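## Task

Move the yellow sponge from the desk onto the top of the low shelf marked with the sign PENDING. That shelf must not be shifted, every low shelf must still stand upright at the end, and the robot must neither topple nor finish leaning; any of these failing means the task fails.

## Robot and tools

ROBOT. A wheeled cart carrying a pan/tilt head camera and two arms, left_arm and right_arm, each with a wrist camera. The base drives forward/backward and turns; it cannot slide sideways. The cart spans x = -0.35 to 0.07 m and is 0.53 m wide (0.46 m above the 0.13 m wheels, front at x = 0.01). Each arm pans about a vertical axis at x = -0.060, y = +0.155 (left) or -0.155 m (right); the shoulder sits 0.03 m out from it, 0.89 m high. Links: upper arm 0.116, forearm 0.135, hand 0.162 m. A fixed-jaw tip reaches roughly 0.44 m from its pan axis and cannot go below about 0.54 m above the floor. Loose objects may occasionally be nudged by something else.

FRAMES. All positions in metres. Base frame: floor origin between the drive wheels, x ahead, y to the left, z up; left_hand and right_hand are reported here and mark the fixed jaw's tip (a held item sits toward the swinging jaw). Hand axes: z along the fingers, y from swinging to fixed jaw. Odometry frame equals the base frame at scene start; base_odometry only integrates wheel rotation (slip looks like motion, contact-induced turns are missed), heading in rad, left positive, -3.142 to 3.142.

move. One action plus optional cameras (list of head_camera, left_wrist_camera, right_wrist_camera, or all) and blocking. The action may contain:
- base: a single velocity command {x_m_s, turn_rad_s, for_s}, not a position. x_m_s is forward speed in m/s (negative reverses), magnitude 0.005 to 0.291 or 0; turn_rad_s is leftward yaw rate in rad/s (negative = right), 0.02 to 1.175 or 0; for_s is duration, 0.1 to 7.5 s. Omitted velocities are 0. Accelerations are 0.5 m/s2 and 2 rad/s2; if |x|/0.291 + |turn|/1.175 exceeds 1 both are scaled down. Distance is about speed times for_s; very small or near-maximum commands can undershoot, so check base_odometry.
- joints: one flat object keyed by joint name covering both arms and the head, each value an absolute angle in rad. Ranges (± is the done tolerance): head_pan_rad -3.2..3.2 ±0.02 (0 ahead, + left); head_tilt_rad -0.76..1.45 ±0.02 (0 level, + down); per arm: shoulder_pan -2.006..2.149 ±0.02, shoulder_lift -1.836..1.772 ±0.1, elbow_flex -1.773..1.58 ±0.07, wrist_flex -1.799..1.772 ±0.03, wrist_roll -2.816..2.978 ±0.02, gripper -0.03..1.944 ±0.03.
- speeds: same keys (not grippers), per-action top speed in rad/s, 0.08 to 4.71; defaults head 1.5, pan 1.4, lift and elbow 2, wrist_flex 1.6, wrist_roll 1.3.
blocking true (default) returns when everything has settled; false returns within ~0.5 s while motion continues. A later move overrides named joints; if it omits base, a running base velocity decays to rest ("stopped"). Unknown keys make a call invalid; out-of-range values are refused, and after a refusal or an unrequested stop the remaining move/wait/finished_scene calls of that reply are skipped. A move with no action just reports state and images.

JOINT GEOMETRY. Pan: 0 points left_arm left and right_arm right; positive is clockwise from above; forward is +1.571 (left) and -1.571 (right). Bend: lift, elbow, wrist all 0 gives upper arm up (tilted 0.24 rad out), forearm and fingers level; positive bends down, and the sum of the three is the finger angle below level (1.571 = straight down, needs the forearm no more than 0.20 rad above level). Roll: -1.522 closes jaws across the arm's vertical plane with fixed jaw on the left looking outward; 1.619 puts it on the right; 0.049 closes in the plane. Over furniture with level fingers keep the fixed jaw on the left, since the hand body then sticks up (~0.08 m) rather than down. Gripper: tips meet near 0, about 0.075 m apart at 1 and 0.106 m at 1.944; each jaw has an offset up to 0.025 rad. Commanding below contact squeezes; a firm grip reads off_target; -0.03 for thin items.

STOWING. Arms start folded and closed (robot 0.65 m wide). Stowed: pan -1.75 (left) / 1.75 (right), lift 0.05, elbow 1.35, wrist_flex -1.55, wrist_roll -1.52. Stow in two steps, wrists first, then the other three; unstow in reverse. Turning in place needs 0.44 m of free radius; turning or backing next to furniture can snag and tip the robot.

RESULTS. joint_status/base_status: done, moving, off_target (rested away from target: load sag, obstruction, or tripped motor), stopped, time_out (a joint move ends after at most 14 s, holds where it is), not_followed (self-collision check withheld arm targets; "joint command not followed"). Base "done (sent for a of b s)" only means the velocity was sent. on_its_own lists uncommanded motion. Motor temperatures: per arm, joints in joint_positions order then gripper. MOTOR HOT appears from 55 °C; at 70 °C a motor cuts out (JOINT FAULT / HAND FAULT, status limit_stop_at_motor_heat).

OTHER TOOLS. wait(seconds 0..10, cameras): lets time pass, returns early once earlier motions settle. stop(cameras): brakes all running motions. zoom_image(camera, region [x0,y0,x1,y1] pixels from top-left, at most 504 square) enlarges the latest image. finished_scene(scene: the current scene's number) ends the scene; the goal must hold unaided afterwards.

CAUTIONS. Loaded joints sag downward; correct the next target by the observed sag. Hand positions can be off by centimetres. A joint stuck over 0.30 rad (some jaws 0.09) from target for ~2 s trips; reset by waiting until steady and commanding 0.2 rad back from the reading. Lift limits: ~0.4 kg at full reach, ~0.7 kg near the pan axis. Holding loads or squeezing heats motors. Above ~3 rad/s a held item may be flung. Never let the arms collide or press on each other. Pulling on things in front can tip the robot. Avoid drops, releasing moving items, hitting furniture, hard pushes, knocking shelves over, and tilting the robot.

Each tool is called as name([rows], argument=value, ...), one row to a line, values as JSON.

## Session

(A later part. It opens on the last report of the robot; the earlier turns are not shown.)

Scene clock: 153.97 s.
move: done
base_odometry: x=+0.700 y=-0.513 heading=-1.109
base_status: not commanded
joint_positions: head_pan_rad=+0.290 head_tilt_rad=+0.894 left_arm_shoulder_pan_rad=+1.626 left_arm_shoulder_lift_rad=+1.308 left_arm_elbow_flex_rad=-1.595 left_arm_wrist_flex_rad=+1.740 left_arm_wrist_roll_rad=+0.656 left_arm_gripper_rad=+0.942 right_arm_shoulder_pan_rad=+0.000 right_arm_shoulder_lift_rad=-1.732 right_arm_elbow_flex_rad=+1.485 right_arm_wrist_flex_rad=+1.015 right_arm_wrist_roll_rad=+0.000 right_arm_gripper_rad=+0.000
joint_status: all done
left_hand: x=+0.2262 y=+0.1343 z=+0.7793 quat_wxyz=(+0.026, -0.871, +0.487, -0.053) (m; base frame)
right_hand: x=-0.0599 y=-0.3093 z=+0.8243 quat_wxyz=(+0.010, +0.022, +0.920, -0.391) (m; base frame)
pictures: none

Oops, a leftover relax; re-close.

move(joints={"left_arm_gripper_rad":1.9})

move(joints={"left_arm_gripper_rad":0.5})

move(joints={"left_arm_gripper_rad":0.63,"left_arm_shoulder_lift_rad":0.6,"left_arm_elbow_flex_rad":-0.9}, speeds={"left_arm_shoulder_lift_rad":0.5,"left_arm_elbow_flex_rad":0.5}, cameras=["head_camera","left_wrist_camera"])

Scene clock: 161.77 s.
move: done
base_odometry: x=+0.700 y=-0.513 heading=-1.109
base_status: not commanded
joint_positions: head_pan_rad=+0.290 head_tilt_rad=+0.894 left_arm_shoulder_pan_rad=+1.628 left_arm_shoulder_lift_rad=+1.346 left_arm_elbow_flex_rad=-1.593 left_arm_wrist_flex_rad=+1.722 left_arm_wrist_roll_rad=+0.656 left_arm_gripper_rad=+1.891 right_arm_shoulder_pan_rad=+0.000 right_arm_shoulder_lift_rad=-1.732 right_arm_elbow_flex_rad=+1.485 right_arm_wrist_flex_rad=+1.015 right_arm_wrist_roll_rad=+0.000 right_arm_gripper_rad=+0.000
joint_status: all done
left_hand: x=+0.2243 y=+0.1339 z=+0.7695 quat_wxyz=(+0.021, -0.872, +0.488, -0.043) (m; base frame)
right_hand: x=-0.0599 y=-0.3093 z=+0.8243 quat_wxyz=(+0.010, +0.022, +0.920, -0.391) (m; base frame)
pictures: none

Scene clock: 163.00 s.
move: off_target
base_odometry: x=+0.700 y=-0.513 heading=-1.109
base_status: not commanded
joint_positions: head_pan_rad=+0.290 head_tilt_rad=+0.894 left_arm_shoulder_pan_rad=+1.626 left_arm_shoulder_lift_rad=+1.311 left_arm_elbow_flex_rad=-1.598 left_arm_wrist_flex_rad=+1.732 left_arm_wrist_roll_rad=+0.656 left_arm_gripper_rad=+0.785 right_arm_shoulder_pan_rad=+0.001 right_arm_shoulder_lift_rad=-1.732 right_arm_elbow_flex_rad=+1.485 right_arm_wrist_flex_rad=+1.015 right_arm_wrist_roll_rad=+0.000 right_arm_gripper_rad=+0.000
joint_status: left_arm_gripper_rad off_target (ended at +0.786, target +0.500)
left_hand: x=+0.2274 y=+0.1342 z=+0.7791 quat_wxyz=(+0.028, -0.871, +0.487, -0.056) (m; base frame)
right_hand: x=-0.0602 y=-0.3093 z=+0.8243 quat_wxyz=(+0.009, +0.023, +0.920, -0.391) (m; base frame)
pictures: none

Scene clock: 165.07 s.
move: off_target
base_odometry: x=+0.700 y=-0.513 heading=-1.109
base_status: not commanded
joint_positions: head_pan_rad=+0.290 head_tilt_rad=+0.894 left_arm_shoulder_pan_rad=+1.620 left_arm_shoulder_lift_rad=+0.663 left_arm_elbow_flex_rad=-0.898 left_arm_wrist_flex_rad=+1.728 left_arm_wrist_roll_rad=+0.665 left_arm_gripper_rad=+0.770 right_arm_shoulder_pan_rad=+0.001 right_arm_shoulder_lift_rad=-1.732 right_arm_elbow_flex_rad=+1.485 right_arm_wrist_flex_rad=+1.015 right_arm_wrist_roll_rad=+0.000 right_arm_gripper_rad=+0.000
joint_status: left_arm_gripper_rad off_target (ended at +0.770, target +0.630); the others done
left_hand: x=+0.1974 y=+0.1374 z=+0.8414 quat_wxyz=(+0.017, -0.876, +0.481, -0.035) (m; base frame)
right_hand: x=-0.0602 y=-0.3093 z=+0.8243 quat_wxyz=(+0.009, +0.023, +0.920, -0.391) (m; base frame)
pictures: head_camera, left_wrist_camera
Images, in order (width x height): head_camera 644x476, left_wrist_camera 644x476.

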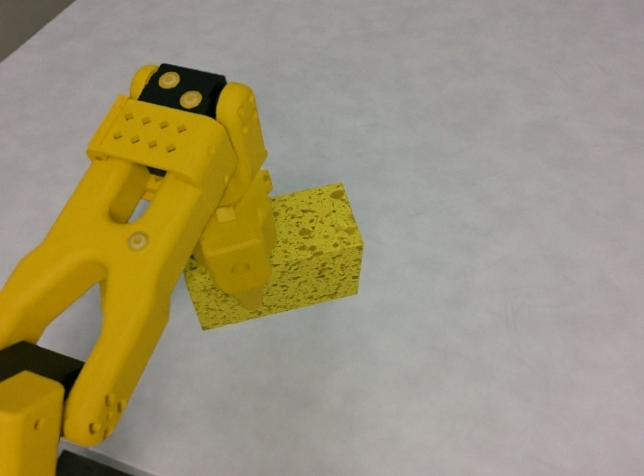

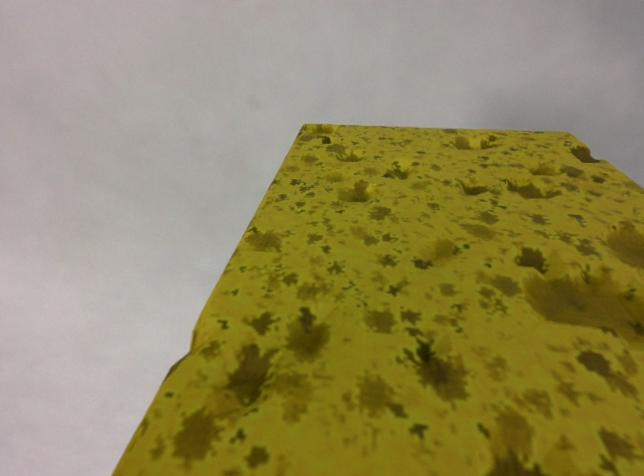

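move(joints={"left_arm_shoulder_lift_rad":-0.3,"left_arm_elbow_flex_rad":0.0}, speeds={"left_arm_shoulder_lift_rad":0.6,"left_arm_elbow_flex_rad":0.56})

move(base={"x_m_s":-0.12,"for_s":2.3}, joints={"head_tilt_rad":0.6,"head_pan_rad":-1.571}, cameras=["head_camera"])

move(base={"turn_rad_s":0.3,"for_s":1.33})

move(base={"x_m_s":-0.15,"for_s":6.2})

move(base={"turn_rad_s":-0.3,"for_s":1.33}, joints={"head_tilt_rad":0.6,"head_pan_rad":3.141}, cameras=["head_camera","left_wrist_camera"])

Scene clock: 193.60 s.
move: done
base_odometry: x=+0.700 y=-0.513 heading=-1.109
base_status: not commanded
joint_positions: head_pan_rad=+0.290 head_tilt_rad=+0.894 left_arm_shoulder_pan_rad=+1.620 left_arm_shoulder_lift_rad=-0.263 left_arm_elbow_flex_rad=+0.002 left_arm_wrist_flex_rad=+1.728 left_arm_wrist_roll_rad=+0.665 left_arm_gripper_rad=+0.770 right_arm_shoulder_pan_rad=+0.001 right_arm_shoulder_lift_rad=-1.732 right_arm_elbow_flex_rad=+1.485 right_arm_wrist_flex_rad=+1.015 right_arm_wrist_roll_rad=+0.000 right_arm_gripper_rad=+0.000
joint_status: all done
left_hand: x=+0.1071 y=+0.1418 z=+0.8895 quat_wxyz=(+0.023, -0.876, +0.480, -0.047) (m; base frame)
right_hand: x=-0.0602 y=-0.3093 z=+0.8243 quat_wxyz=(+0.009, +0.023, +0.920, -0.391) (m; base frame)
pictures: none

Scene clock: 197.00 s.
move: done
base_odometry: x=+0.576 y=-0.266 heading=-1.104
base_status: done (sent for 2.3 of 2.3 s)
joint_positions: head_pan_rad=-1.562 head_tilt_rad=+0.613 left_arm_shoulder_pan_rad=+1.620 left_arm_shoulder_lift_rad=-0.266 left_arm_elbow_flex_rad=+0.002 left_arm_wrist_flex_rad=+1.726 left_arm_wrist_roll_rad=+0.665 left_arm_gripper_rad=+0.770 right_arm_shoulder_pan_rad=-0.002 right_arm_shoulder_lift_rad=-1.732 right_arm_elbow_flex_rad=+1.485 right_arm_wrist_flex_rad=+1.015 right_arm_wrist_roll_rad=+0.000 right_arm_gripper_rad=+0.000
joint_status: all done
left_hand: x=+0.1074 y=+0.1418 z=+0.8900 quat_wxyz=(+0.024, -0.875, +0.480, -0.049) (m; base frame)
right_hand: x=-0.0597 y=-0.3093 z=+0.8243 quat_wxyz=(+0.010, +0.021, +0.920, -0.390) (m; base frame)
pictures: head_camera
Images, in order (width x height): head_camera 644x476.

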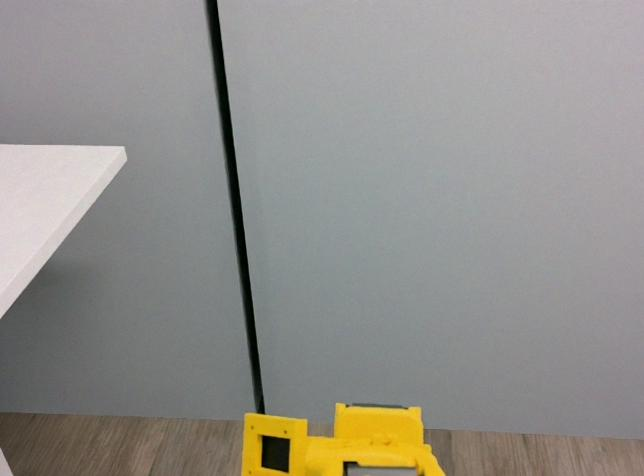

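Scene clock: 198.90 s.
move: done
base_odometry: x=+0.576 y=-0.266 heading=-0.706
base_status: done (sent for 1.33 of 1.33 s)
joint_positions: head_pan_rad=-1.562 head_tilt_rad=+0.613 left_arm_shoulder_pan_rad=+1.623 left_arm_shoulder_lift_rad=-0.266 left_arm_elbow_flex_rad=+0.002 left_arm_wrist_flex_rad=+1.726 left_arm_wrist_roll_rad=+0.665 left_arm_gripper_rad=+0.770 right_arm_shoulder_pan_rad=+0.000 right_arm_shoulder_lift_rad=-1.732 right_arm_elbow_flex_rad=+1.485 right_arm_wrist_flex_rad=+1.015 right_arm_wrist_roll_rad=+0.000 right_arm_gripper_rad=+0.000
joint_status: not commanded
left_hand: x=+0.1073 y=+0.1413 z=+0.8900 quat_wxyz=(+0.024, -0.875, +0.482, -0.049) (m; base frame)
right_hand: x=-0.0599 y=-0.3093 z=+0.8243 quat_wxyz=(+0.010, +0.022, +0.920, -0.391) (m; base frame)
pictures: none

Scene clock: 206.23 s.
move: done
base_odometry: x=-0.133 y=+0.336 heading=-0.705
base_status: done (sent for 6.2 of 6.2 s)
joint_positions: head_pan_rad=-1.562 head_tilt_rad=+0.613 left_arm_shoulder_pan_rad=+1.623 left_arm_shoulder_lift_rad=-0.266 left_arm_elbow_flex_rad=+0.002 left_arm_wrist_flex_rad=+1.726 left_arm_wrist_roll_rad=+0.665 left_arm_gripper_rad=+0.770 right_arm_shoulder_pan_rad=-0.002 right_arm_shoulder_lift_rad=-1.732 right_arm_elbow_flex_rad=+1.485 right_arm_wrist_flex_rad=+1.015 right_arm_wrist_roll_rad=+0.000 right_arm_gripper_rad=+0.000
joint_status: not commanded
left_hand: x=+0.1073 y=+0.1413 z=+0.8900 quat_wxyz=(+0.024, -0.875, +0.482, -0.049) (m; base frame)
right_hand: x=-0.0597 y=-0.3093 z=+0.8243 quat_wxyz=(+0.010, +0.021, +0.920, -0.390) (m; base frame)
pictures: none

Scene clock: 210.20 s.
move: done
base_odometry: x=-0.133 y=+0.336 heading=-1.107
base_status: done (sent for 1.33 of 1.33 s)
joint_positions: head_pan_rad=+3.131 head_tilt_rad=+0.613 left_arm_shoulder_pan_rad=+1.625 left_arm_shoulder_lift_rad=-0.266 left_arm_elbow_flex_rad=+0.002 left_arm_wrist_flex_rad=+1.726 left_arm_wrist_roll_rad=+0.665 left_arm_gripper_rad=+0.770 right_arm_shoulder_pan_rad=+0.000 right_arm_shoulder_lift_rad=-1.732 right_arm_elbow_flex_rad=+1.485 right_arm_wrist_flex_rad=+1.015 right_arm_wrist_roll_rad=+0.000 right_arm_gripper_rad=+0.000
joint_status: all done
left_hand: x=+0.1073 y=+0.1410 z=+0.8900 quat_wxyz=(+0.024, -0.874, +0.482, -0.049) (m; base frame)
right_hand: x=-0.0599 y=-0.3093 z=+0.8243 quat_wxyz=(+0.010, +0.022, +0.920, -0.391) (m; base frame)
pictures: head_camera, left_wrist_camera
Images, in order (width x height): head_camera 644x476, left_wrist_camera 644x476.

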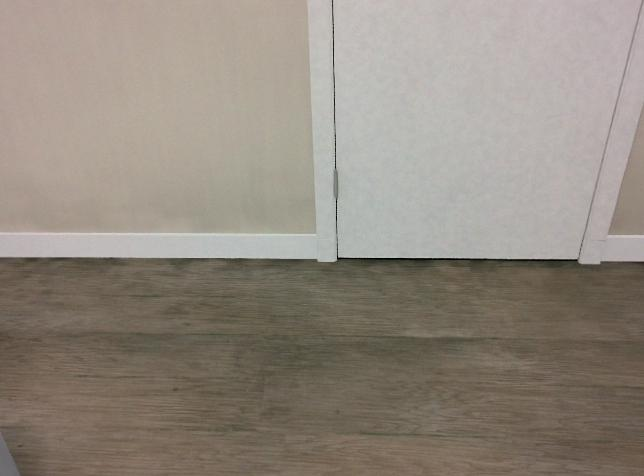

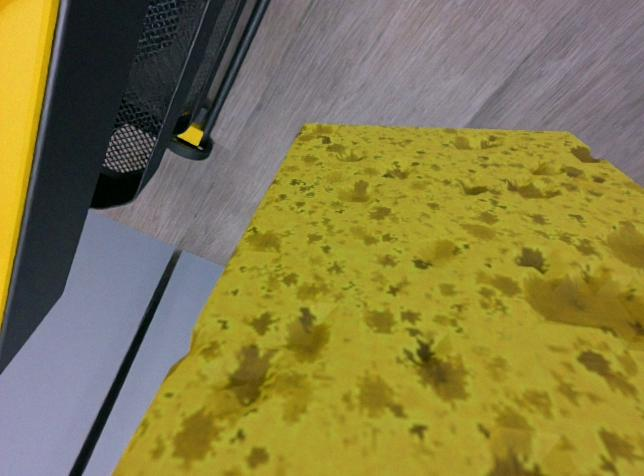

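move(joints={"head_tilt_rad":0.6,"head_pan_rad":-2.6}, cameras=["head_camera"])

move(joints={"head_tilt_rad":0.6,"head_pan_rad":-2.1}, cameras=["head_camera"])

Scene clock: 228.83 s.
move: done
base_odometry: x=-0.133 y=+0.336 heading=-1.107
base_status: not commanded
joint_positions: head_pan_rad=-2.591 head_tilt_rad=+0.613 left_arm_shoulder_pan_rad=+1.625 left_arm_shoulder_lift_rad=-0.266 left_arm_elbow_flex_rad=+0.002 left_arm_wrist_flex_rad=+1.726 left_arm_wrist_roll_rad=+0.665 left_arm_gripper_rad=+0.770 right_arm_shoulder_pan_rad=+0.000 right_arm_shoulder_lift_rad=-1.732 right_arm_elbow_flex_rad=+1.485 right_arm_wrist_flex_rad=+1.015 right_arm_wrist_roll_rad=+0.000 right_arm_gripper_rad=+0.000
joint_status: all done
left_hand: x=+0.1073 y=+0.1410 z=+0.8900 quat_wxyz=(+0.024, -0.874, +0.482, -0.049) (m; base frame)
right_hand: x=-0.0599 y=-0.3093 z=+0.8243 quat_wxyz=(+0.010, +0.022, +0.920, -0.391) (m; base frame)
pictures: head_camera
Images, in order (width x height): head_camera 644x476.

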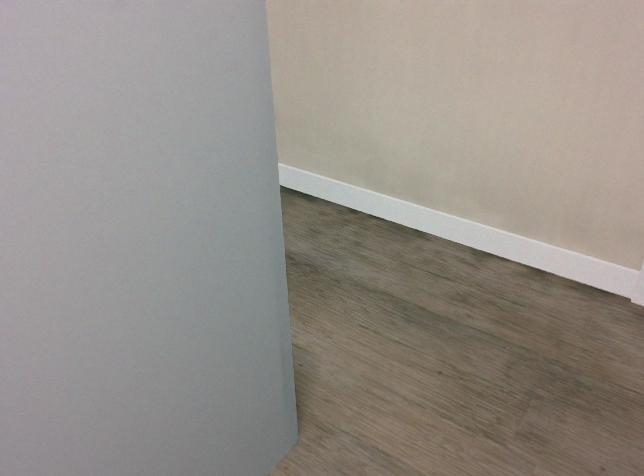

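Scene clock: 229.97 s.
move: done
base_odometry: x=-0.133 y=+0.336 heading=-1.107
base_status: not commanded
joint_positions: head_pan_rad=-2.111 head_tilt_rad=+0.613 left_arm_shoulder_pan_rad=+1.625 left_arm_shoulder_lift_rad=-0.266 left_arm_elbow_flex_rad=+0.002 left_arm_wrist_flex_rad=+1.726 left_arm_wrist_roll_rad=+0.665 left_arm_gripper_rad=+0.770 right_arm_shoulder_pan_rad=+0.000 right_arm_shoulder_lift_rad=-1.732 right_arm_elbow_flex_rad=+1.485 right_arm_wrist_flex_rad=+1.015 right_arm_wrist_roll_rad=+0.000 right_arm_gripper_rad=+0.000
joint_status: all done
left_hand: x=+0.1073 y=+0.1410 z=+0.8900 quat_wxyz=(+0.024, -0.874, +0.482, -0.049) (m; base frame)
right_hand: x=-0.0599 y=-0.3093 z=+0.8243 quat_wxyz=(+0.010, +0.022, +0.920, -0.391) (m; base frame)
pictures: head_camera
Images, in order (width x height): head_camera 644x476.

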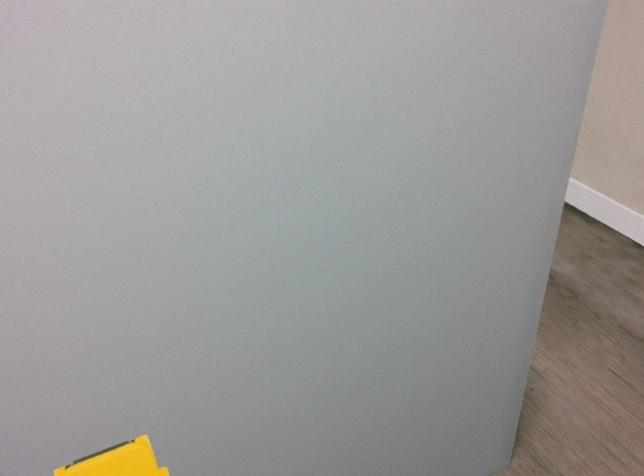

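move(base={"x_m_s":-0.2,"for_s":5.95})

move(base={"turn_rad_s":-0.4,"for_s":3.93}, joints={"head_tilt_rad":0.4,"head_pan_rad":0}, cameras=["head_camera"])

Scene clock: 248.10 s.
move: done
base_odometry: x=-0.665 y=+1.404 heading=-1.108
base_status: done (sent for 5.97 of 5.97 s)
joint_positions: head_pan_rad=-2.111 head_tilt_rad=+0.613 left_arm_shoulder_pan_rad=+1.625 left_arm_shoulder_lift_rad=-0.266 left_arm_elbow_flex_rad=+0.002 left_arm_wrist_flex_rad=+1.726 left_arm_wrist_roll_rad=+0.665 left_arm_gripper_rad=+0.770 right_arm_shoulder_pan_rad=-0.002 right_arm_shoulder_lift_rad=-1.732 right_arm_elbow_flex_rad=+1.485 right_arm_wrist_flex_rad=+1.015 right_arm_wrist_roll_rad=+0.000 right_arm_gripper_rad=+0.000
joint_status: not commanded
left_hand: x=+0.1073 y=+0.1410 z=+0.8900 quat_wxyz=(+0.024, -0.874, +0.482, -0.049) (m; base frame)
right_hand: x=-0.0597 y=-0.3093 z=+0.8243 quat_wxyz=(+0.010, +0.021, +0.920, -0.390) (m; base frame)
pictures: none

Scene clock: 252.67 s.
move: done
base_odometry: x=-0.665 y=+1.404 heading=-2.681
base_status: done (sent for 3.93 of 3.93 s)
joint_positions: head_pan_rad=-0.011 head_tilt_rad=+0.413 left_arm_shoulder_pan_rad=+1.626 left_arm_shoulder_lift_rad=-0.266 left_arm_elbow_flex_rad=+0.002 left_arm_wrist_flex_rad=+1.726 left_arm_wrist_roll_rad=+0.665 left_arm_gripper_rad=+0.770 right_arm_shoulder_pan_rad=+0.000 right_arm_shoulder_lift_rad=-1.732 right_arm_elbow_flex_rad=+1.485 right_arm_wrist_flex_rad=+1.015 right_arm_wrist_roll_rad=+0.000 right_arm_gripper_rad=+0.000
joint_status: all done
left_hand: x=+0.1073 y=+0.1408 z=+0.8900 quat_wxyz=(+0.024, -0.874, +0.483, -0.049) (m; base frame)
right_hand: x=-0.0599 y=-0.3093 z=+0.8243 quat_wxyz=(+0.010, +0.022, +0.920, -0.391) (m; base frame)
pictures: head_camera
Images, in order (width x height): head_camera 644x476.

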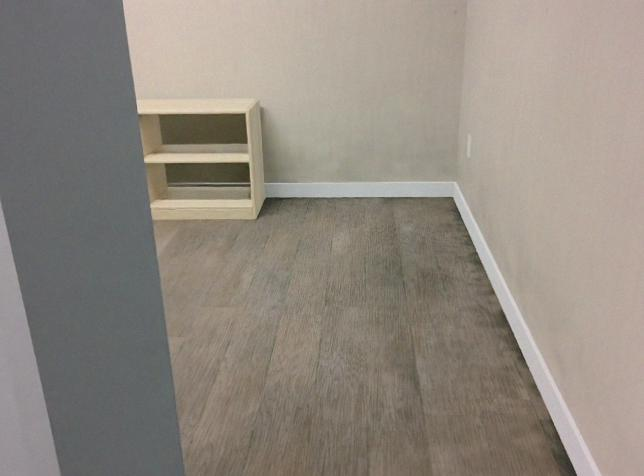

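move(base={"x_m_s":0.22,"for_s":6.0}, joints={"head_tilt_rad":0.05,"head_pan_rad":0.3}, cameras=["head_camera"])

move(joints={"head_tilt_rad":0.5,"head_pan_rad":0.3}, cameras=["head_camera"])

move(joints={"head_tilt_rad":0.5,"head_pan_rad":1.2}, cameras=["head_camera"])

Scene clock: 266.87 s.
move: done
base_odometry: x=-1.848 y=+0.816 heading=-2.678
base_status: done (sent for 6 of 6 s)
joint_positions: head_pan_rad=+0.290 head_tilt_rad=+0.061 left_arm_shoulder_pan_rad=+1.625 left_arm_shoulder_lift_rad=-0.266 left_arm_elbow_flex_rad=+0.002 left_arm_wrist_flex_rad=+1.726 left_arm_wrist_roll_rad=+0.665 left_arm_gripper_rad=+0.770 right_arm_shoulder_pan_rad=+0.003 right_arm_shoulder_lift_rad=-1.732 right_arm_elbow_flex_rad=+1.485 right_arm_wrist_flex_rad=+1.015 right_arm_wrist_roll_rad=+0.000 right_arm_gripper_rad=+0.000
joint_status: all done
left_hand: x=+0.1073 y=+0.1410 z=+0.8900 quat_wxyz=(+0.024, -0.874, +0.482, -0.049) (m; base frame)
right_hand: x=-0.0604 y=-0.3093 z=+0.8243 quat_wxyz=(+0.009, +0.024, +0.920, -0.391) (m; base frame)
pictures: head_camera
Images, in order (width x height): head_camera 644x476.

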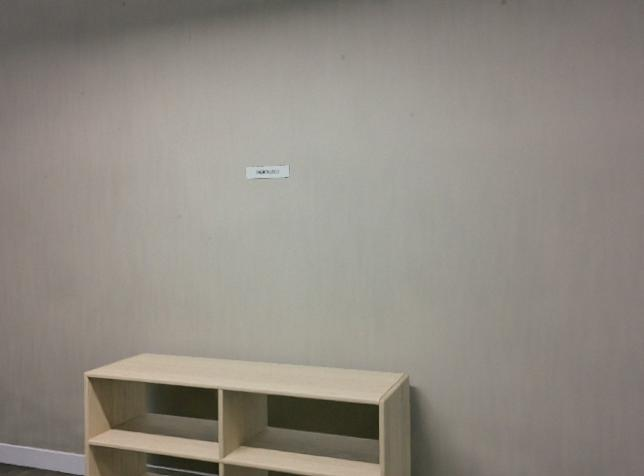

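Scene clock: 267.97 s.
move: done
base_odometry: x=-1.848 y=+0.816 heading=-2.678
base_status: not commanded
joint_positions: head_pan_rad=+0.290 head_tilt_rad=+0.493 left_arm_shoulder_pan_rad=+1.625 left_arm_shoulder_lift_rad=-0.266 left_arm_elbow_flex_rad=+0.002 left_arm_wrist_flex_rad=+1.726 left_arm_wrist_roll_rad=+0.665 left_arm_gripper_rad=+0.770 right_arm_shoulder_pan_rad=+0.003 right_arm_shoulder_lift_rad=-1.732 right_arm_elbow_flex_rad=+1.485 right_arm_wrist_flex_rad=+1.015 right_arm_wrist_roll_rad=+0.000 right_arm_gripper_rad=+0.000
joint_status: all done
left_hand: x=+0.1073 y=+0.1410 z=+0.8900 quat_wxyz=(+0.024, -0.874, +0.482, -0.049) (m; base frame)
right_hand: x=-0.0604 y=-0.3093 z=+0.8243 quat_wxyz=(+0.009, +0.024, +0.920, -0.391) (m; base frame)
pictures: head_camera
Images, in order (width x height): head_camera 644x476.

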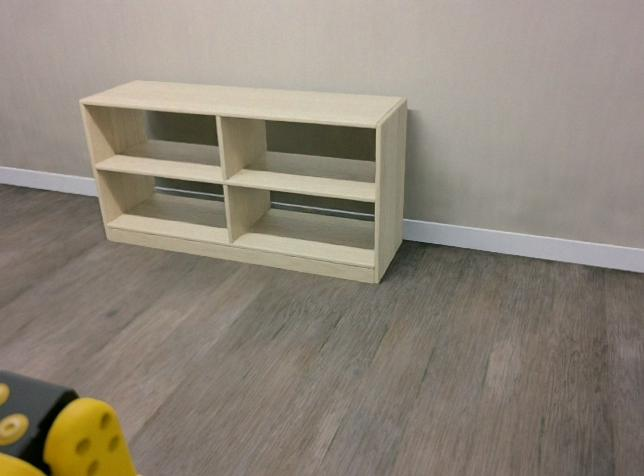

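Scene clock: 269.37 s.
move: done
base_odometry: x=-1.848 y=+0.816 heading=-2.678
base_status: not commanded
joint_positions: head_pan_rad=+1.189 head_tilt_rad=+0.493 left_arm_shoulder_pan_rad=+1.625 left_arm_shoulder_lift_rad=-0.266 left_arm_elbow_flex_rad=+0.002 left_arm_wrist_flex_rad=+1.726 left_arm_wrist_roll_rad=+0.665 left_arm_gripper_rad=+0.770 right_arm_shoulder_pan_rad=+0.003 right_arm_shoulder_lift_rad=-1.732 right_arm_elbow_flex_rad=+1.485 right_arm_wrist_flex_rad=+1.015 right_arm_wrist_roll_rad=+0.000 right_arm_gripper_rad=+0.000
joint_status: all done
left_hand: x=+0.1073 y=+0.1410 z=+0.8900 quat_wxyz=(+0.024, -0.874, +0.482, -0.049) (m; base frame)
right_hand: x=-0.0604 y=-0.3093 z=+0.8243 quat_wxyz=(+0.009, +0.024, +0.920, -0.391) (m; base frame)
pictures: head_camera
Images, in order (width x height): head_camera 644x476.

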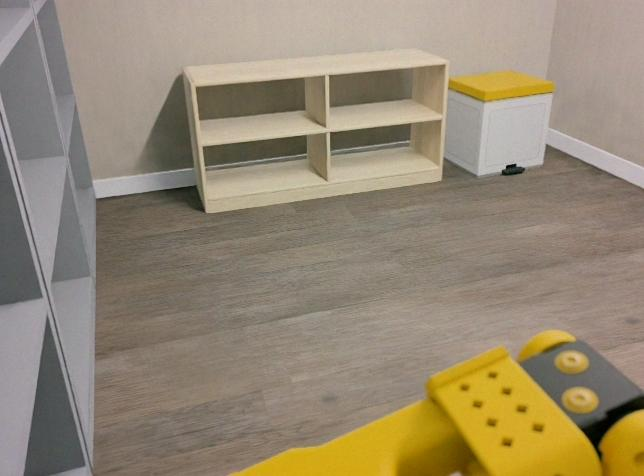

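Two shelves here. Read the signs.

move(joints={"head_tilt_rad":-0.05,"head_pan_rad":1.2}, cameras=["head_camera"])

move(joints={"head_tilt_rad":-0.05,"head_pan_rad":0.2}, cameras=["head_camera"])

zoom_image(camera="head_camera", region=[140, 40, 340, 190])

Scene clock: 277.80 s.
move: done
base_odometry: x=-1.848 y=+0.816 heading=-2.678
base_status: not commanded
joint_positions: head_pan_rad=+1.189 head_tilt_rad=-0.039 left_arm_shoulder_pan_rad=+1.625 left_arm_shoulder_lift_rad=-0.266 left_arm_elbow_flex_rad=+0.002 left_arm_wrist_flex_rad=+1.726 left_arm_wrist_roll_rad=+0.665 left_arm_gripper_rad=+0.770 right_arm_shoulder_pan_rad=+0.003 right_arm_shoulder_lift_rad=-1.732 right_arm_elbow_flex_rad=+1.485 right_arm_wrist_flex_rad=+1.015 right_arm_wrist_roll_rad=+0.000 right_arm_gripper_rad=+0.000
joint_status: all done
left_hand: x=+0.1073 y=+0.1410 z=+0.8900 quat_wxyz=(+0.024, -0.874, +0.482, -0.049) (m; base frame)
right_hand: x=-0.0604 y=-0.3093 z=+0.8243 quat_wxyz=(+0.009, +0.024, +0.920, -0.391) (m; base frame)
pictures: head_camera
Images, in order (width x height): head_camera 644x476.

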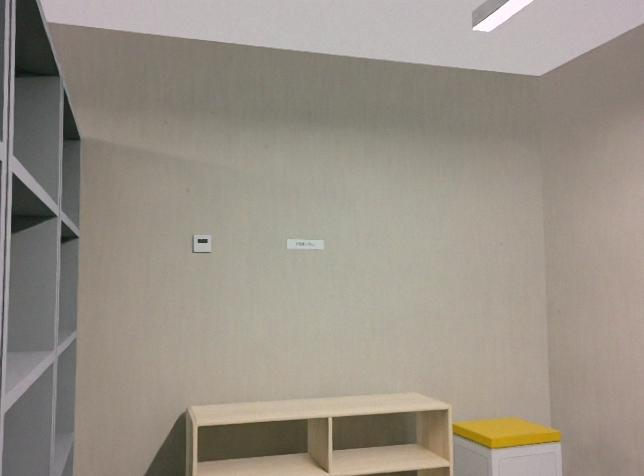

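Scene clock: 279.27 s.
move: done
base_odometry: x=-1.848 y=+0.816 heading=-2.678
base_status: not commanded
joint_positions: head_pan_rad=+0.209 head_tilt_rad=-0.039 left_arm_shoulder_pan_rad=+1.625 left_arm_shoulder_lift_rad=-0.266 left_arm_elbow_flex_rad=+0.002 left_arm_wrist_flex_rad=+1.726 left_arm_wrist_roll_rad=+0.665 left_arm_gripper_rad=+0.770 right_arm_shoulder_pan_rad=+0.003 right_arm_shoulder_lift_rad=-1.732 right_arm_elbow_flex_rad=+1.485 right_arm_wrist_flex_rad=+1.015 right_arm_wrist_roll_rad=+0.000 right_arm_gripper_rad=+0.000
joint_status: all done
left_hand: x=+0.1073 y=+0.1410 z=+0.8900 quat_wxyz=(+0.024, -0.874, +0.482, -0.049) (m; base frame)
right_hand: x=-0.0604 y=-0.3093 z=+0.8243 quat_wxyz=(+0.009, +0.024, +0.920, -0.391) (m; base frame)
pictures: head_camera
Images, in order (width x height): head_camera 644x476.

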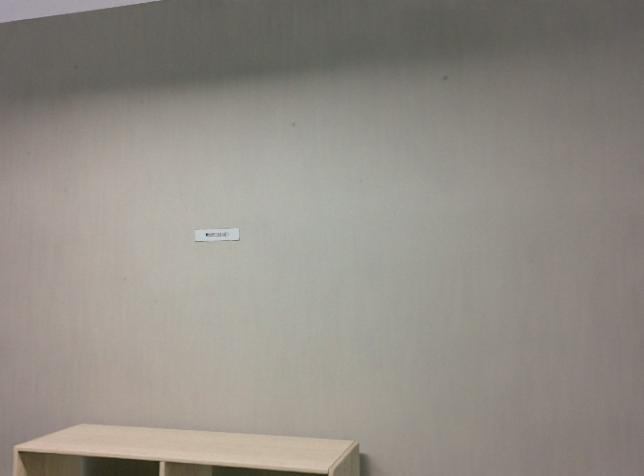

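Scaled by 2.520.

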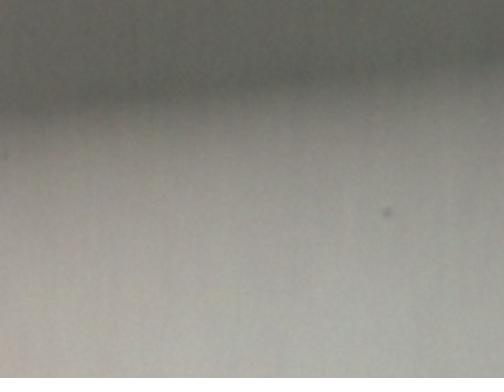

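zoom_image(camera="head_camera", region=[190, 215, 250, 255])

move(joints={"head_tilt_rad":-0.05,"head_pan_rad":1.2}, cameras=["head_camera"])

zoom_image(camera="head_camera", region=[280, 225, 335, 262])

Scaled by 8.400.

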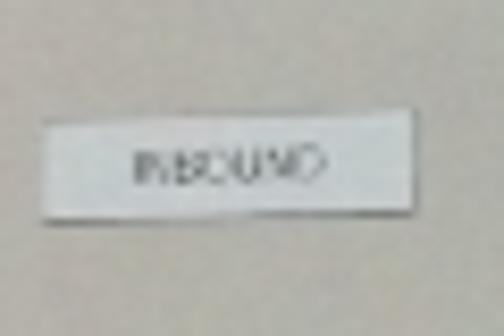

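Scene clock: 285.30 s.
move: done
base_odometry: x=-1.848 y=+0.816 heading=-2.678
base_status: not commanded
joint_positions: head_pan_rad=+1.189 head_tilt_rad=-0.039 left_arm_shoulder_pan_rad=+1.625 left_arm_shoulder_lift_rad=-0.266 left_arm_elbow_flex_rad=+0.002 left_arm_wrist_flex_rad=+1.726 left_arm_wrist_roll_rad=+0.665 left_arm_gripper_rad=+0.770 right_arm_shoulder_pan_rad=+0.003 right_arm_shoulder_lift_rad=-1.732 right_arm_elbow_flex_rad=+1.485 right_arm_wrist_flex_rad=+1.015 right_arm_wrist_roll_rad=+0.000 right_arm_gripper_rad=+0.000
joint_status: all done
left_hand: x=+0.1073 y=+0.1410 z=+0.8900 quat_wxyz=(+0.024, -0.874, +0.482, -0.049) (m; base frame)
right_hand: x=-0.0604 y=-0.3093 z=+0.8243 quat_wxyz=(+0.009, +0.024, +0.920, -0.391) (m; base frame)
pictures: head_camera
Images, in order (width x height): head_camera 644x476.

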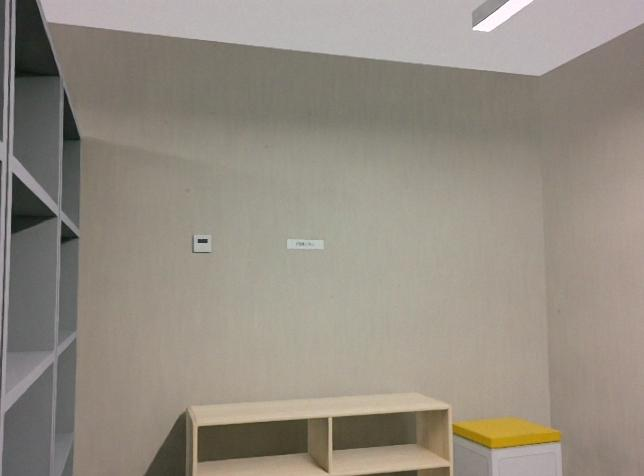

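Scaled by 9.164.

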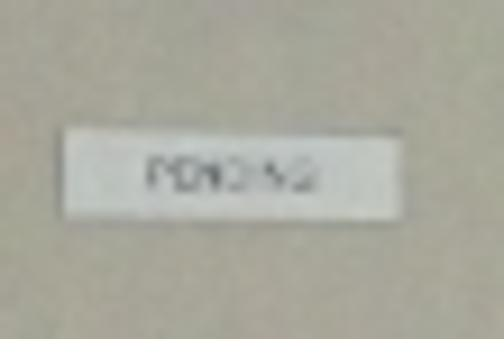

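move(base={"x_m_s":0.2,"for_s":5.2})

move(base={"turn_rad_s":0.4,"for_s":3.93}, joints={"head_tilt_rad":0.4,"head_pan_rad":0}, cameras=["head_camera"])

Scene clock: 306.17 s.
move: done
base_odometry: x=-2.778 y=+0.351 heading=-2.678
base_status: done (sent for 5.2 of 5.2 s)
joint_positions: head_pan_rad=+1.189 head_tilt_rad=-0.039 left_arm_shoulder_pan_rad=+1.625 left_arm_shoulder_lift_rad=-0.266 left_arm_elbow_flex_rad=+0.002 left_arm_wrist_flex_rad=+1.726 left_arm_wrist_roll_rad=+0.665 left_arm_gripper_rad=+0.770 right_arm_shoulder_pan_rad=+0.003 right_arm_shoulder_lift_rad=-1.732 right_arm_elbow_flex_rad=+1.485 right_arm_wrist_flex_rad=+1.015 right_arm_wrist_roll_rad=+0.000 right_arm_gripper_rad=+0.000
joint_status: not commanded
left_hand: x=+0.1073 y=+0.1410 z=+0.8900 quat_wxyz=(+0.024, -0.874, +0.482, -0.049) (m; base frame)
right_hand: x=-0.0604 y=-0.3093 z=+0.8243 quat_wxyz=(+0.009, +0.024, +0.920, -0.391) (m; base frame)
pictures: none

Scene clock: 310.77 s.
move: done
base_odometry: x=-2.777 y=+0.352 heading=-1.106
base_status: done (sent for 3.93 of 3.93 s)
joint_positions: head_pan_rad=+0.009 head_tilt_rad=+0.393 left_arm_shoulder_pan_rad=+1.622 left_arm_shoulder_lift_rad=-0.266 left_arm_elbow_flex_rad=+0.002 left_arm_wrist_flex_rad=+1.726 left_arm_wrist_roll_rad=+0.665 left_arm_gripper_rad=+0.770 right_arm_shoulder_pan_rad=+0.003 right_arm_shoulder_lift_rad=-1.732 right_arm_elbow_flex_rad=+1.485 right_arm_wrist_flex_rad=+1.015 right_arm_wrist_roll_rad=+0.000 right_arm_gripper_rad=+0.000
joint_status: all done
left_hand: x=+0.1073 y=+0.1416 z=+0.8900 quat_wxyz=(+0.024, -0.875, +0.481, -0.049) (m; base frame)
right_hand: x=-0.0604 y=-0.3093 z=+0.8243 quat_wxyz=(+0.009, +0.024, +0.920, -0.391) (m; base frame)
pictures: head_camera
Images, in order (width x height): head_camera 644x476.

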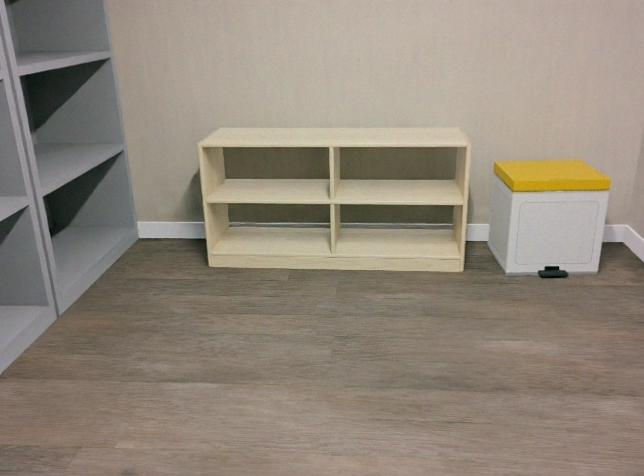

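move(base={"x_m_s":0.22,"for_s":7.3}, joints={"head_tilt_rad":0.8}, cameras=["head_camera"])

Scene clock: 344.97 s.
move: done
base_odometry: x=-2.057 y=-1.085 heading=-1.107
base_status: done (sent for 7.3 of 7.3 s)
joint_positions: head_pan_rad=+0.009 head_tilt_rad=+0.794 left_arm_shoulder_pan_rad=+1.622 left_arm_shoulder_lift_rad=-0.266 left_arm_elbow_flex_rad=+0.002 left_arm_wrist_flex_rad=+1.726 left_arm_wrist_roll_rad=+0.665 left_arm_gripper_rad=+0.770 right_arm_shoulder_pan_rad=+0.004 right_arm_shoulder_lift_rad=-1.732 right_arm_elbow_flex_rad=+1.485 right_arm_wrist_flex_rad=+1.015 right_arm_wrist_roll_rad=+0.000 right_arm_gripper_rad=+0.000
joint_status: all done
left_hand: x=+0.1073 y=+0.1416 z=+0.8900 quat_wxyz=(+0.024, -0.875, +0.481, -0.049) (m; base frame)
right_hand: x=-0.0607 y=-0.3093 z=+0.8243 quat_wxyz=(+0.009, +0.024, +0.920, -0.391) (m; base frame)
pictures: head_camera
Images, in order (width x height): head_camera 644x476.

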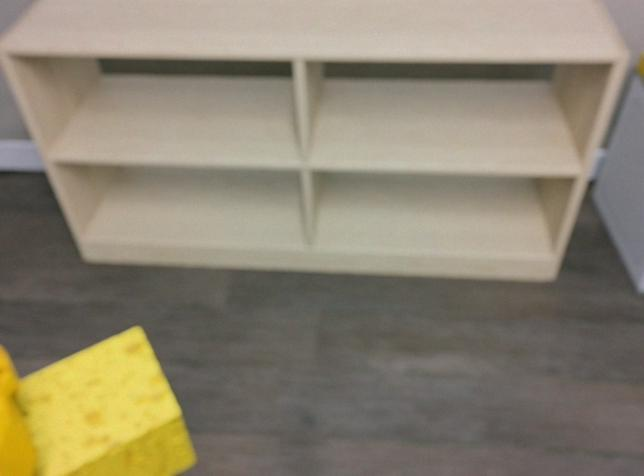

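move(base={"x_m_s":0.15,"for_s":5}, joints={"head_tilt_rad":1.1}, cameras=["head_camera"])

Scene clock: 364.57 s.
Motor temperatures (°C): left_arm=[29 30 29 30 29 34] | right_arm=[29 26 26 26 29 26]
move: done
base_odometry: x=-1.721 y=-1.756 heading=-1.107
base_status: done (sent for 5 of 5 s)
joint_positions: head_pan_rad=+0.009 head_tilt_rad=+1.094 left_arm_shoulder_pan_rad=+1.622 left_arm_shoulder_lift_rad=-0.266 left_arm_elbow_flex_rad=+0.002 left_arm_wrist_flex_rad=+1.726 left_arm_wrist_roll_rad=+0.665 left_arm_gripper_rad=+0.770 right_arm_shoulder_pan_rad=+0.000 right_arm_shoulder_lift_rad=-1.732 right_arm_elbow_flex_rad=+1.485 right_arm_wrist_flex_rad=+1.015 right_arm_wrist_roll_rad=+0.000 right_arm_gripper_rad=+0.000
joint_status: all done
left_hand: x=+0.1073 y=+0.1416 z=+0.8900 quat_wxyz=(+0.024, -0.875, +0.481, -0.049) (m; base frame)
right_hand: x=-0.0599 y=-0.3093 z=+0.8243 quat_wxyz=(+0.010, +0.022, +0.920, -0.391) (m; base frame)
pictures: head_camera
Images, in order (width x height): head_camera 644x476.

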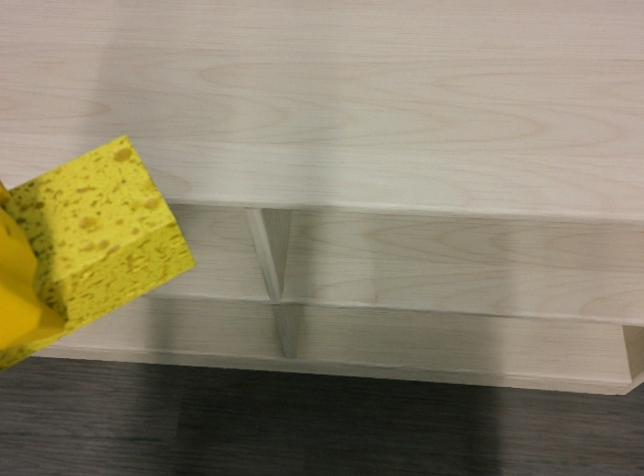

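move(base={"x_m_s":0.06,"for_s":3.1}, joints={"left_arm_shoulder_lift_rad":0.8,"left_arm_elbow_flex_rad":-0.9,"left_arm_wrist_flex_rad":1.6}, speeds={"left_arm_shoulder_lift_rad":0.5,"left_arm_elbow_flex_rad":0.5,"left_arm_wrist_flex_rad":0.5})

move(joints={"left_arm_shoulder_lift_rad":1.4,"left_arm_elbow_flex_rad":-1.55,"left_arm_wrist_flex_rad":1.6}, speeds={"left_arm_shoulder_lift_rad":0.5,"left_arm_elbow_flex_rad":0.55,"left_arm_wrist_flex_rad":0.5}, cameras=["head_camera"])

Scene clock: 378.40 s.
move: done
base_odometry: x=-1.638 y=-1.922 heading=-1.106
base_status: done (sent for 3.1 of 3.1 s)
joint_positions: head_pan_rad=+0.009 head_tilt_rad=+1.094 left_arm_shoulder_pan_rad=+1.622 left_arm_shoulder_lift_rad=+0.814 left_arm_elbow_flex_rad=-0.868 left_arm_wrist_flex_rad=+1.607 left_arm_wrist_roll_rad=+0.665 left_arm_gripper_rad=+0.770 right_arm_shoulder_pan_rad=-0.002 right_arm_shoulder_lift_rad=-1.732 right_arm_elbow_flex_rad=+1.485 right_arm_wrist_flex_rad=+1.015 right_arm_wrist_roll_rad=+0.000 right_arm_gripper_rad=+0.000
joint_status: all done
left_hand: x=+0.2019 y=+0.1368 z=+0.8029 quat_wxyz=(+0.004, -0.876, +0.482, -0.008) (m; base frame)
right_hand: x=-0.0597 y=-0.3093 z=+0.8243 quat_wxyz=(+0.010, +0.021, +0.920, -0.390) (m; base frame)
pictures: none

Scene clock: 380.20 s.
move: done
base_odometry: x=-1.638 y=-1.922 heading=-1.106
base_status: not commanded
joint_positions: head_pan_rad=+0.009 head_tilt_rad=+1.094 left_arm_shoulder_pan_rad=+1.622 left_arm_shoulder_lift_rad=+1.415 left_arm_elbow_flex_rad=-1.517 left_arm_wrist_flex_rad=+1.605 left_arm_wrist_roll_rad=+0.665 left_arm_gripper_rad=+0.770 right_arm_shoulder_pan_rad=-0.002 right_arm_shoulder_lift_rad=-1.732 right_arm_elbow_flex_rad=+1.485 right_arm_wrist_flex_rad=+1.015 right_arm_wrist_roll_rad=+0.000 right_arm_gripper_rad=+0.000
joint_status: all done
left_hand: x=+0.2235 y=+0.1357 z=+0.7421 quat_wxyz=(+0.015, -0.876, +0.481, -0.030) (m; base frame)
right_hand: x=-0.0597 y=-0.3093 z=+0.8243 quat_wxyz=(+0.010, +0.021, +0.920, -0.390) (m; base frame)
pictures: head_camera
Images, in order (width x height): head_camera 644x476.

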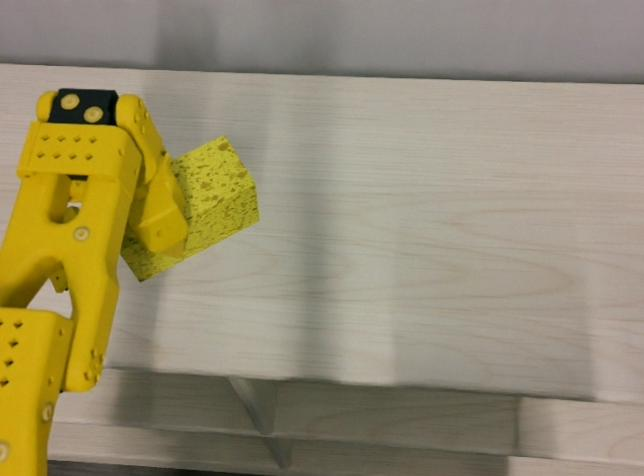

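move(joints={"left_arm_shoulder_lift_rad":1.7,"left_arm_elbow_flex_rad":-1.55,"left_arm_wrist_flex_rad":1.264}, speeds={"left_arm_shoulder_lift_rad":0.4,"left_arm_elbow_flex_rad":0.3,"left_arm_wrist_flex_rad":0.45})

move(joints={"left_arm_elbow_flex_rad":-1.29,"left_arm_wrist_flex_rad":1.004}, speeds={"left_arm_elbow_flex_rad":0.2,"left_arm_wrist_flex_rad":0.2}, cameras=["head_camera"])

move(joints={"left_arm_elbow_flex_rad":-1.19,"left_arm_wrist_flex_rad":0.904}, speeds={"left_arm_elbow_flex_rad":0.2,"left_arm_wrist_flex_rad":0.2}, cameras=["left_wrist_camera"])

Scene clock: 389.73 s.
move: done
base_odometry: x=-1.638 y=-1.922 heading=-1.106
base_status: not commanded
joint_positions: head_pan_rad=+0.009 head_tilt_rad=+1.094 left_arm_shoulder_pan_rad=+1.622 left_arm_shoulder_lift_rad=+1.717 left_arm_elbow_flex_rad=-1.518 left_arm_wrist_flex_rad=+1.272 left_arm_wrist_roll_rad=+0.665 left_arm_gripper_rad=+0.770 right_arm_shoulder_pan_rad=-0.002 right_arm_shoulder_lift_rad=-1.732 right_arm_elbow_flex_rad=+1.485 right_arm_wrist_flex_rad=+1.015 right_arm_wrist_roll_rad=+0.000 right_arm_gripper_rad=+0.000
joint_status: all done
left_hand: x=+0.2200 y=+0.1358 z=+0.6680 quat_wxyz=(+0.022, -0.875, +0.481, -0.045) (m; base frame)
right_hand: x=-0.0597 y=-0.3093 z=+0.8243 quat_wxyz=(+0.010, +0.021, +0.920, -0.390) (m; base frame)
pictures: none

Scene clock: 391.50 s.
move: done
base_odometry: x=-1.638 y=-1.922 heading=-1.106
base_status: not commanded
joint_positions: head_pan_rad=+0.009 head_tilt_rad=+1.094 left_arm_shoulder_pan_rad=+1.622 left_arm_shoulder_lift_rad=+1.717 left_arm_elbow_flex_rad=-1.288 left_arm_wrist_flex_rad=+1.011 left_arm_wrist_roll_rad=+0.665 left_arm_gripper_rad=+0.770 right_arm_shoulder_pan_rad=-0.002 right_arm_shoulder_lift_rad=-1.732 right_arm_elbow_flex_rad=+1.485 right_arm_wrist_flex_rad=+1.015 right_arm_wrist_roll_rad=+0.000 right_arm_gripper_rad=+0.000
joint_status: all done
left_hand: x=+0.2165 y=+0.1360 z=+0.6385 quat_wxyz=(+0.028, -0.874, +0.481, -0.059) (m; base frame)
right_hand: x=-0.0597 y=-0.3093 z=+0.8243 quat_wxyz=(+0.010, +0.021, +0.920, -0.390) (m; base frame)
pictures: head_camera
Images, in order (width x height): head_camera 644x476.

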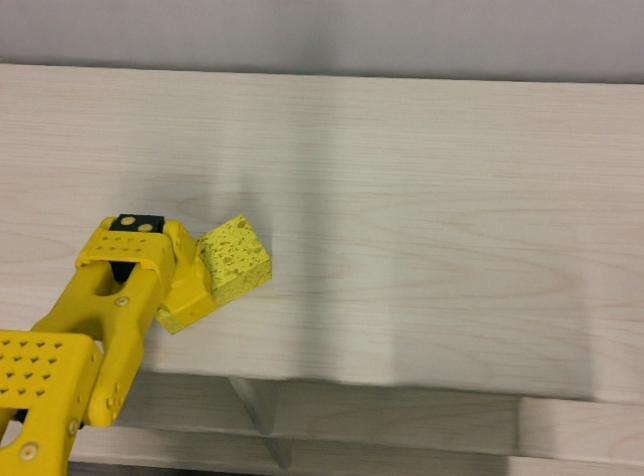

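Scene clock: 392.47 s.
move: done
base_odometry: x=-1.638 y=-1.922 heading=-1.106
base_status: not commanded
joint_positions: head_pan_rad=+0.009 head_tilt_rad=+1.094 left_arm_shoulder_pan_rad=+1.629 left_arm_shoulder_lift_rad=+1.705 left_arm_elbow_flex_rad=-1.199 left_arm_wrist_flex_rad=+0.924 left_arm_wrist_roll_rad=+0.665 left_arm_gripper_rad=+0.769 right_arm_shoulder_pan_rad=-0.002 right_arm_shoulder_lift_rad=-1.732 right_arm_elbow_flex_rad=+1.485 right_arm_wrist_flex_rad=+1.015 right_arm_wrist_roll_rad=+0.000 right_arm_gripper_rad=+0.000
joint_status: all done
left_hand: x=+0.2143 y=+0.1340 z=+0.6306 quat_wxyz=(+0.031, -0.872, +0.484, -0.064) (m; base frame)
right_hand: x=-0.0597 y=-0.3093 z=+0.8243 quat_wxyz=(+0.010, +0.021, +0.920, -0.390) (m; base frame)
pictures: left_wrist_camera
Images, in order (width x height): left_wrist_camera 644x476.

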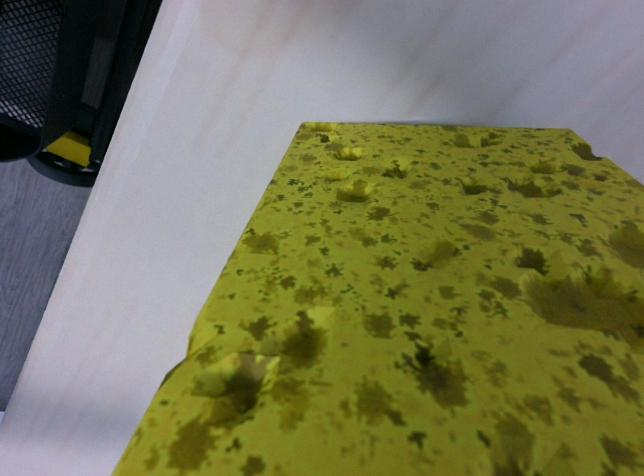

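move(joints={"left_arm_elbow_flex_rad":-1.22,"left_arm_wrist_flex_rad":0.93}, speeds={"left_arm_elbow_flex_rad":0.1,"left_arm_wrist_flex_rad":0.1})

move(joints={"left_arm_gripper_rad":1.0})

move(joints={"left_arm_gripper_rad":1.4}, cameras=["left_wrist_camera"])

move(joints={"left_arm_elbow_flex_rad":-1.5,"left_arm_wrist_flex_rad":1.214}, speeds={"left_arm_elbow_flex_rad":0.4,"left_arm_wrist_flex_rad":0.4}, cameras=["left_wrist_camera"])

move(joints={"left_arm_shoulder_lift_rad":1.2,"left_arm_elbow_flex_rad":-1.45,"left_arm_wrist_flex_rad":1.7}, speeds={"left_arm_shoulder_lift_rad":0.5,"left_arm_elbow_flex_rad":0.5,"left_arm_wrist_flex_rad":0.5}, cameras=["head_camera"])

Scene clock: 401.90 s.
move: done
base_odometry: x=-1.638 y=-1.922 heading=-1.106
base_status: not commanded
joint_positions: head_pan_rad=+0.009 head_tilt_rad=+1.094 left_arm_shoulder_pan_rad=+1.629 left_arm_shoulder_lift_rad=+1.711 left_arm_elbow_flex_rad=-1.213 left_arm_wrist_flex_rad=+0.928 left_arm_wrist_roll_rad=+0.665 left_arm_gripper_rad=+0.769 right_arm_shoulder_pan_rad=-0.002 right_arm_shoulder_lift_rad=-1.732 right_arm_elbow_flex_rad=+1.485 right_arm_wrist_flex_rad=+1.015 right_arm_wrist_roll_rad=+0.000 right_arm_gripper_rad=+0.000
joint_status: all done
left_hand: x=+0.2150 y=+0.1340 z=+0.6309 quat_wxyz=(+0.031, -0.872, +0.484, -0.065) (m; base frame)
right_hand: x=-0.0597 y=-0.3093 z=+0.8243 quat_wxyz=(+0.010, +0.021, +0.920, -0.390) (m; base frame)
pictures: none

Scene clock: 402.60 s.
move: done
base_odometry: x=-1.638 y=-1.922 heading=-1.106
base_status: not commanded
joint_positions: head_pan_rad=+0.009 head_tilt_rad=+1.094 left_arm_shoulder_pan_rad=+1.629 left_arm_shoulder_lift_rad=+1.714 left_arm_elbow_flex_rad=-1.214 left_arm_wrist_flex_rad=+0.921 left_arm_wrist_roll_rad=+0.656 left_arm_gripper_rad=+0.994 right_arm_shoulder_pan_rad=-0.002 right_arm_shoulder_lift_rad=-1.732 right_arm_elbow_flex_rad=+1.485 right_arm_wrist_flex_rad=+1.015 right_arm_wrist_roll_rad=+0.000 right_arm_gripper_rad=+0.000
joint_status: all done
left_hand: x=+0.2157 y=+0.1340 z=+0.6305 quat_wxyz=(+0.033, -0.870, +0.488, -0.068) (m; base frame)
right_hand: x=-0.0597 y=-0.3093 z=+0.8243 quat_wxyz=(+0.010, +0.021, +0.920, -0.390) (m; base frame)
pictures: none

Scene clock: 403.33 s.
move: done
base_odometry: x=-1.638 y=-1.922 heading=-1.106
base_status: not commanded
joint_positions: head_pan_rad=+0.009 head_tilt_rad=+1.094 left_arm_shoulder_pan_rad=+1.628 left_arm_shoulder_lift_rad=+1.714 left_arm_elbow_flex_rad=-1.214 left_arm_wrist_flex_rad=+0.933 left_arm_wrist_roll_rad=+0.657 left_arm_gripper_rad=+1.393 right_arm_shoulder_pan_rad=-0.002 right_arm_shoulder_lift_rad=-1.732 right_arm_elbow_flex_rad=+1.485 right_arm_wrist_flex_rad=+1.015 right_arm_wrist_roll_rad=+0.000 right_arm_gripper_rad=+0.000
joint_status: all done
left_hand: x=+0.2138 y=+0.1345 z=+0.6303 quat_wxyz=(+0.030, -0.871, +0.487, -0.062) (m; base frame)
right_hand: x=-0.0597 y=-0.3093 z=+0.8243 quat_wxyz=(+0.010, +0.021, +0.920, -0.390) (m; base frame)
pictures: left_wrist_camera
Images, in order (width x height): left_wrist_camera 644x476.

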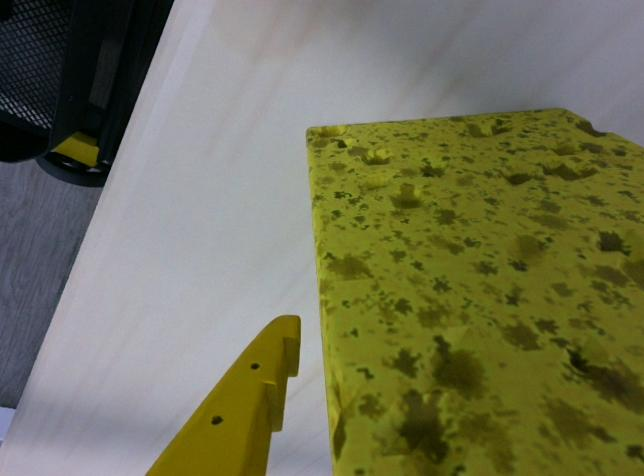

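Scene clock: 404.60 s.
move: done
base_odometry: x=-1.638 y=-1.922 heading=-1.106
base_status: not commanded
joint_positions: head_pan_rad=+0.009 head_tilt_rad=+1.094 left_arm_shoulder_pan_rad=+1.628 left_arm_shoulder_lift_rad=+1.714 left_arm_elbow_flex_rad=-1.467 left_arm_wrist_flex_rad=+1.209 left_arm_wrist_roll_rad=+0.657 left_arm_gripper_rad=+1.393 right_arm_shoulder_pan_rad=-0.002 right_arm_shoulder_lift_rad=-1.732 right_arm_elbow_flex_rad=+1.485 right_arm_wrist_flex_rad=+1.015 right_arm_wrist_roll_rad=+0.000 right_arm_gripper_rad=+0.000
joint_status: all done
left_hand: x=+0.2213 y=+0.1341 z=+0.6621 quat_wxyz=(+0.025, -0.872, +0.487, -0.052) (m; base frame)
right_hand: x=-0.0597 y=-0.3093 z=+0.8243 quat_wxyz=(+0.010, +0.021, +0.920, -0.390) (m; base frame)
pictures: left_wrist_camera
Images, in order (width x height): left_wrist_camera 644x476.

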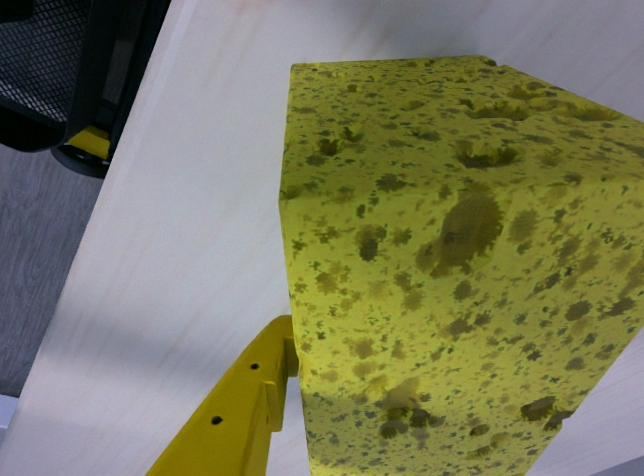

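Scene clock: 406.30 s.
move: done
base_odometry: x=-1.638 y=-1.922 heading=-1.106
base_status: not commanded
joint_positions: head_pan_rad=+0.009 head_tilt_rad=+1.094 left_arm_shoulder_pan_rad=+1.628 left_arm_shoulder_lift_rad=+1.268 left_arm_elbow_flex_rad=-1.448 left_arm_wrist_flex_rad=+1.695 left_arm_wrist_roll_rad=+0.659 left_arm_gripper_rad=+1.393 right_arm_shoulder_pan_rad=-0.002 right_arm_shoulder_lift_rad=-1.732 right_arm_elbow_flex_rad=+1.485 right_arm_wrist_flex_rad=+1.015 right_arm_wrist_roll_rad=+0.000 right_arm_gripper_rad=+0.000
joint_status: all done
left_hand: x=+0.2198 y=+0.1342 z=+0.7695 quat_wxyz=(+0.012, -0.873, +0.487, -0.025) (m; base frame)
right_hand: x=-0.0597 y=-0.3093 z=+0.8243 quat_wxyz=(+0.010, +0.021, +0.920, -0.390) (m; base frame)
pictures: head_camera
Images, in order (width x height): head_camera 644x476.

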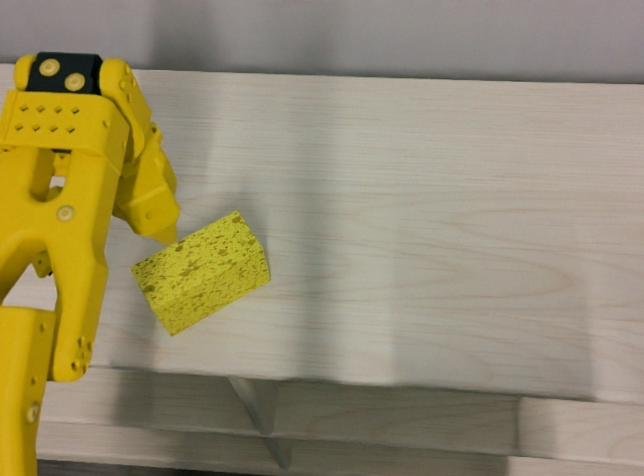

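finished_scene(scene=3)

The scene is finished: the task was done.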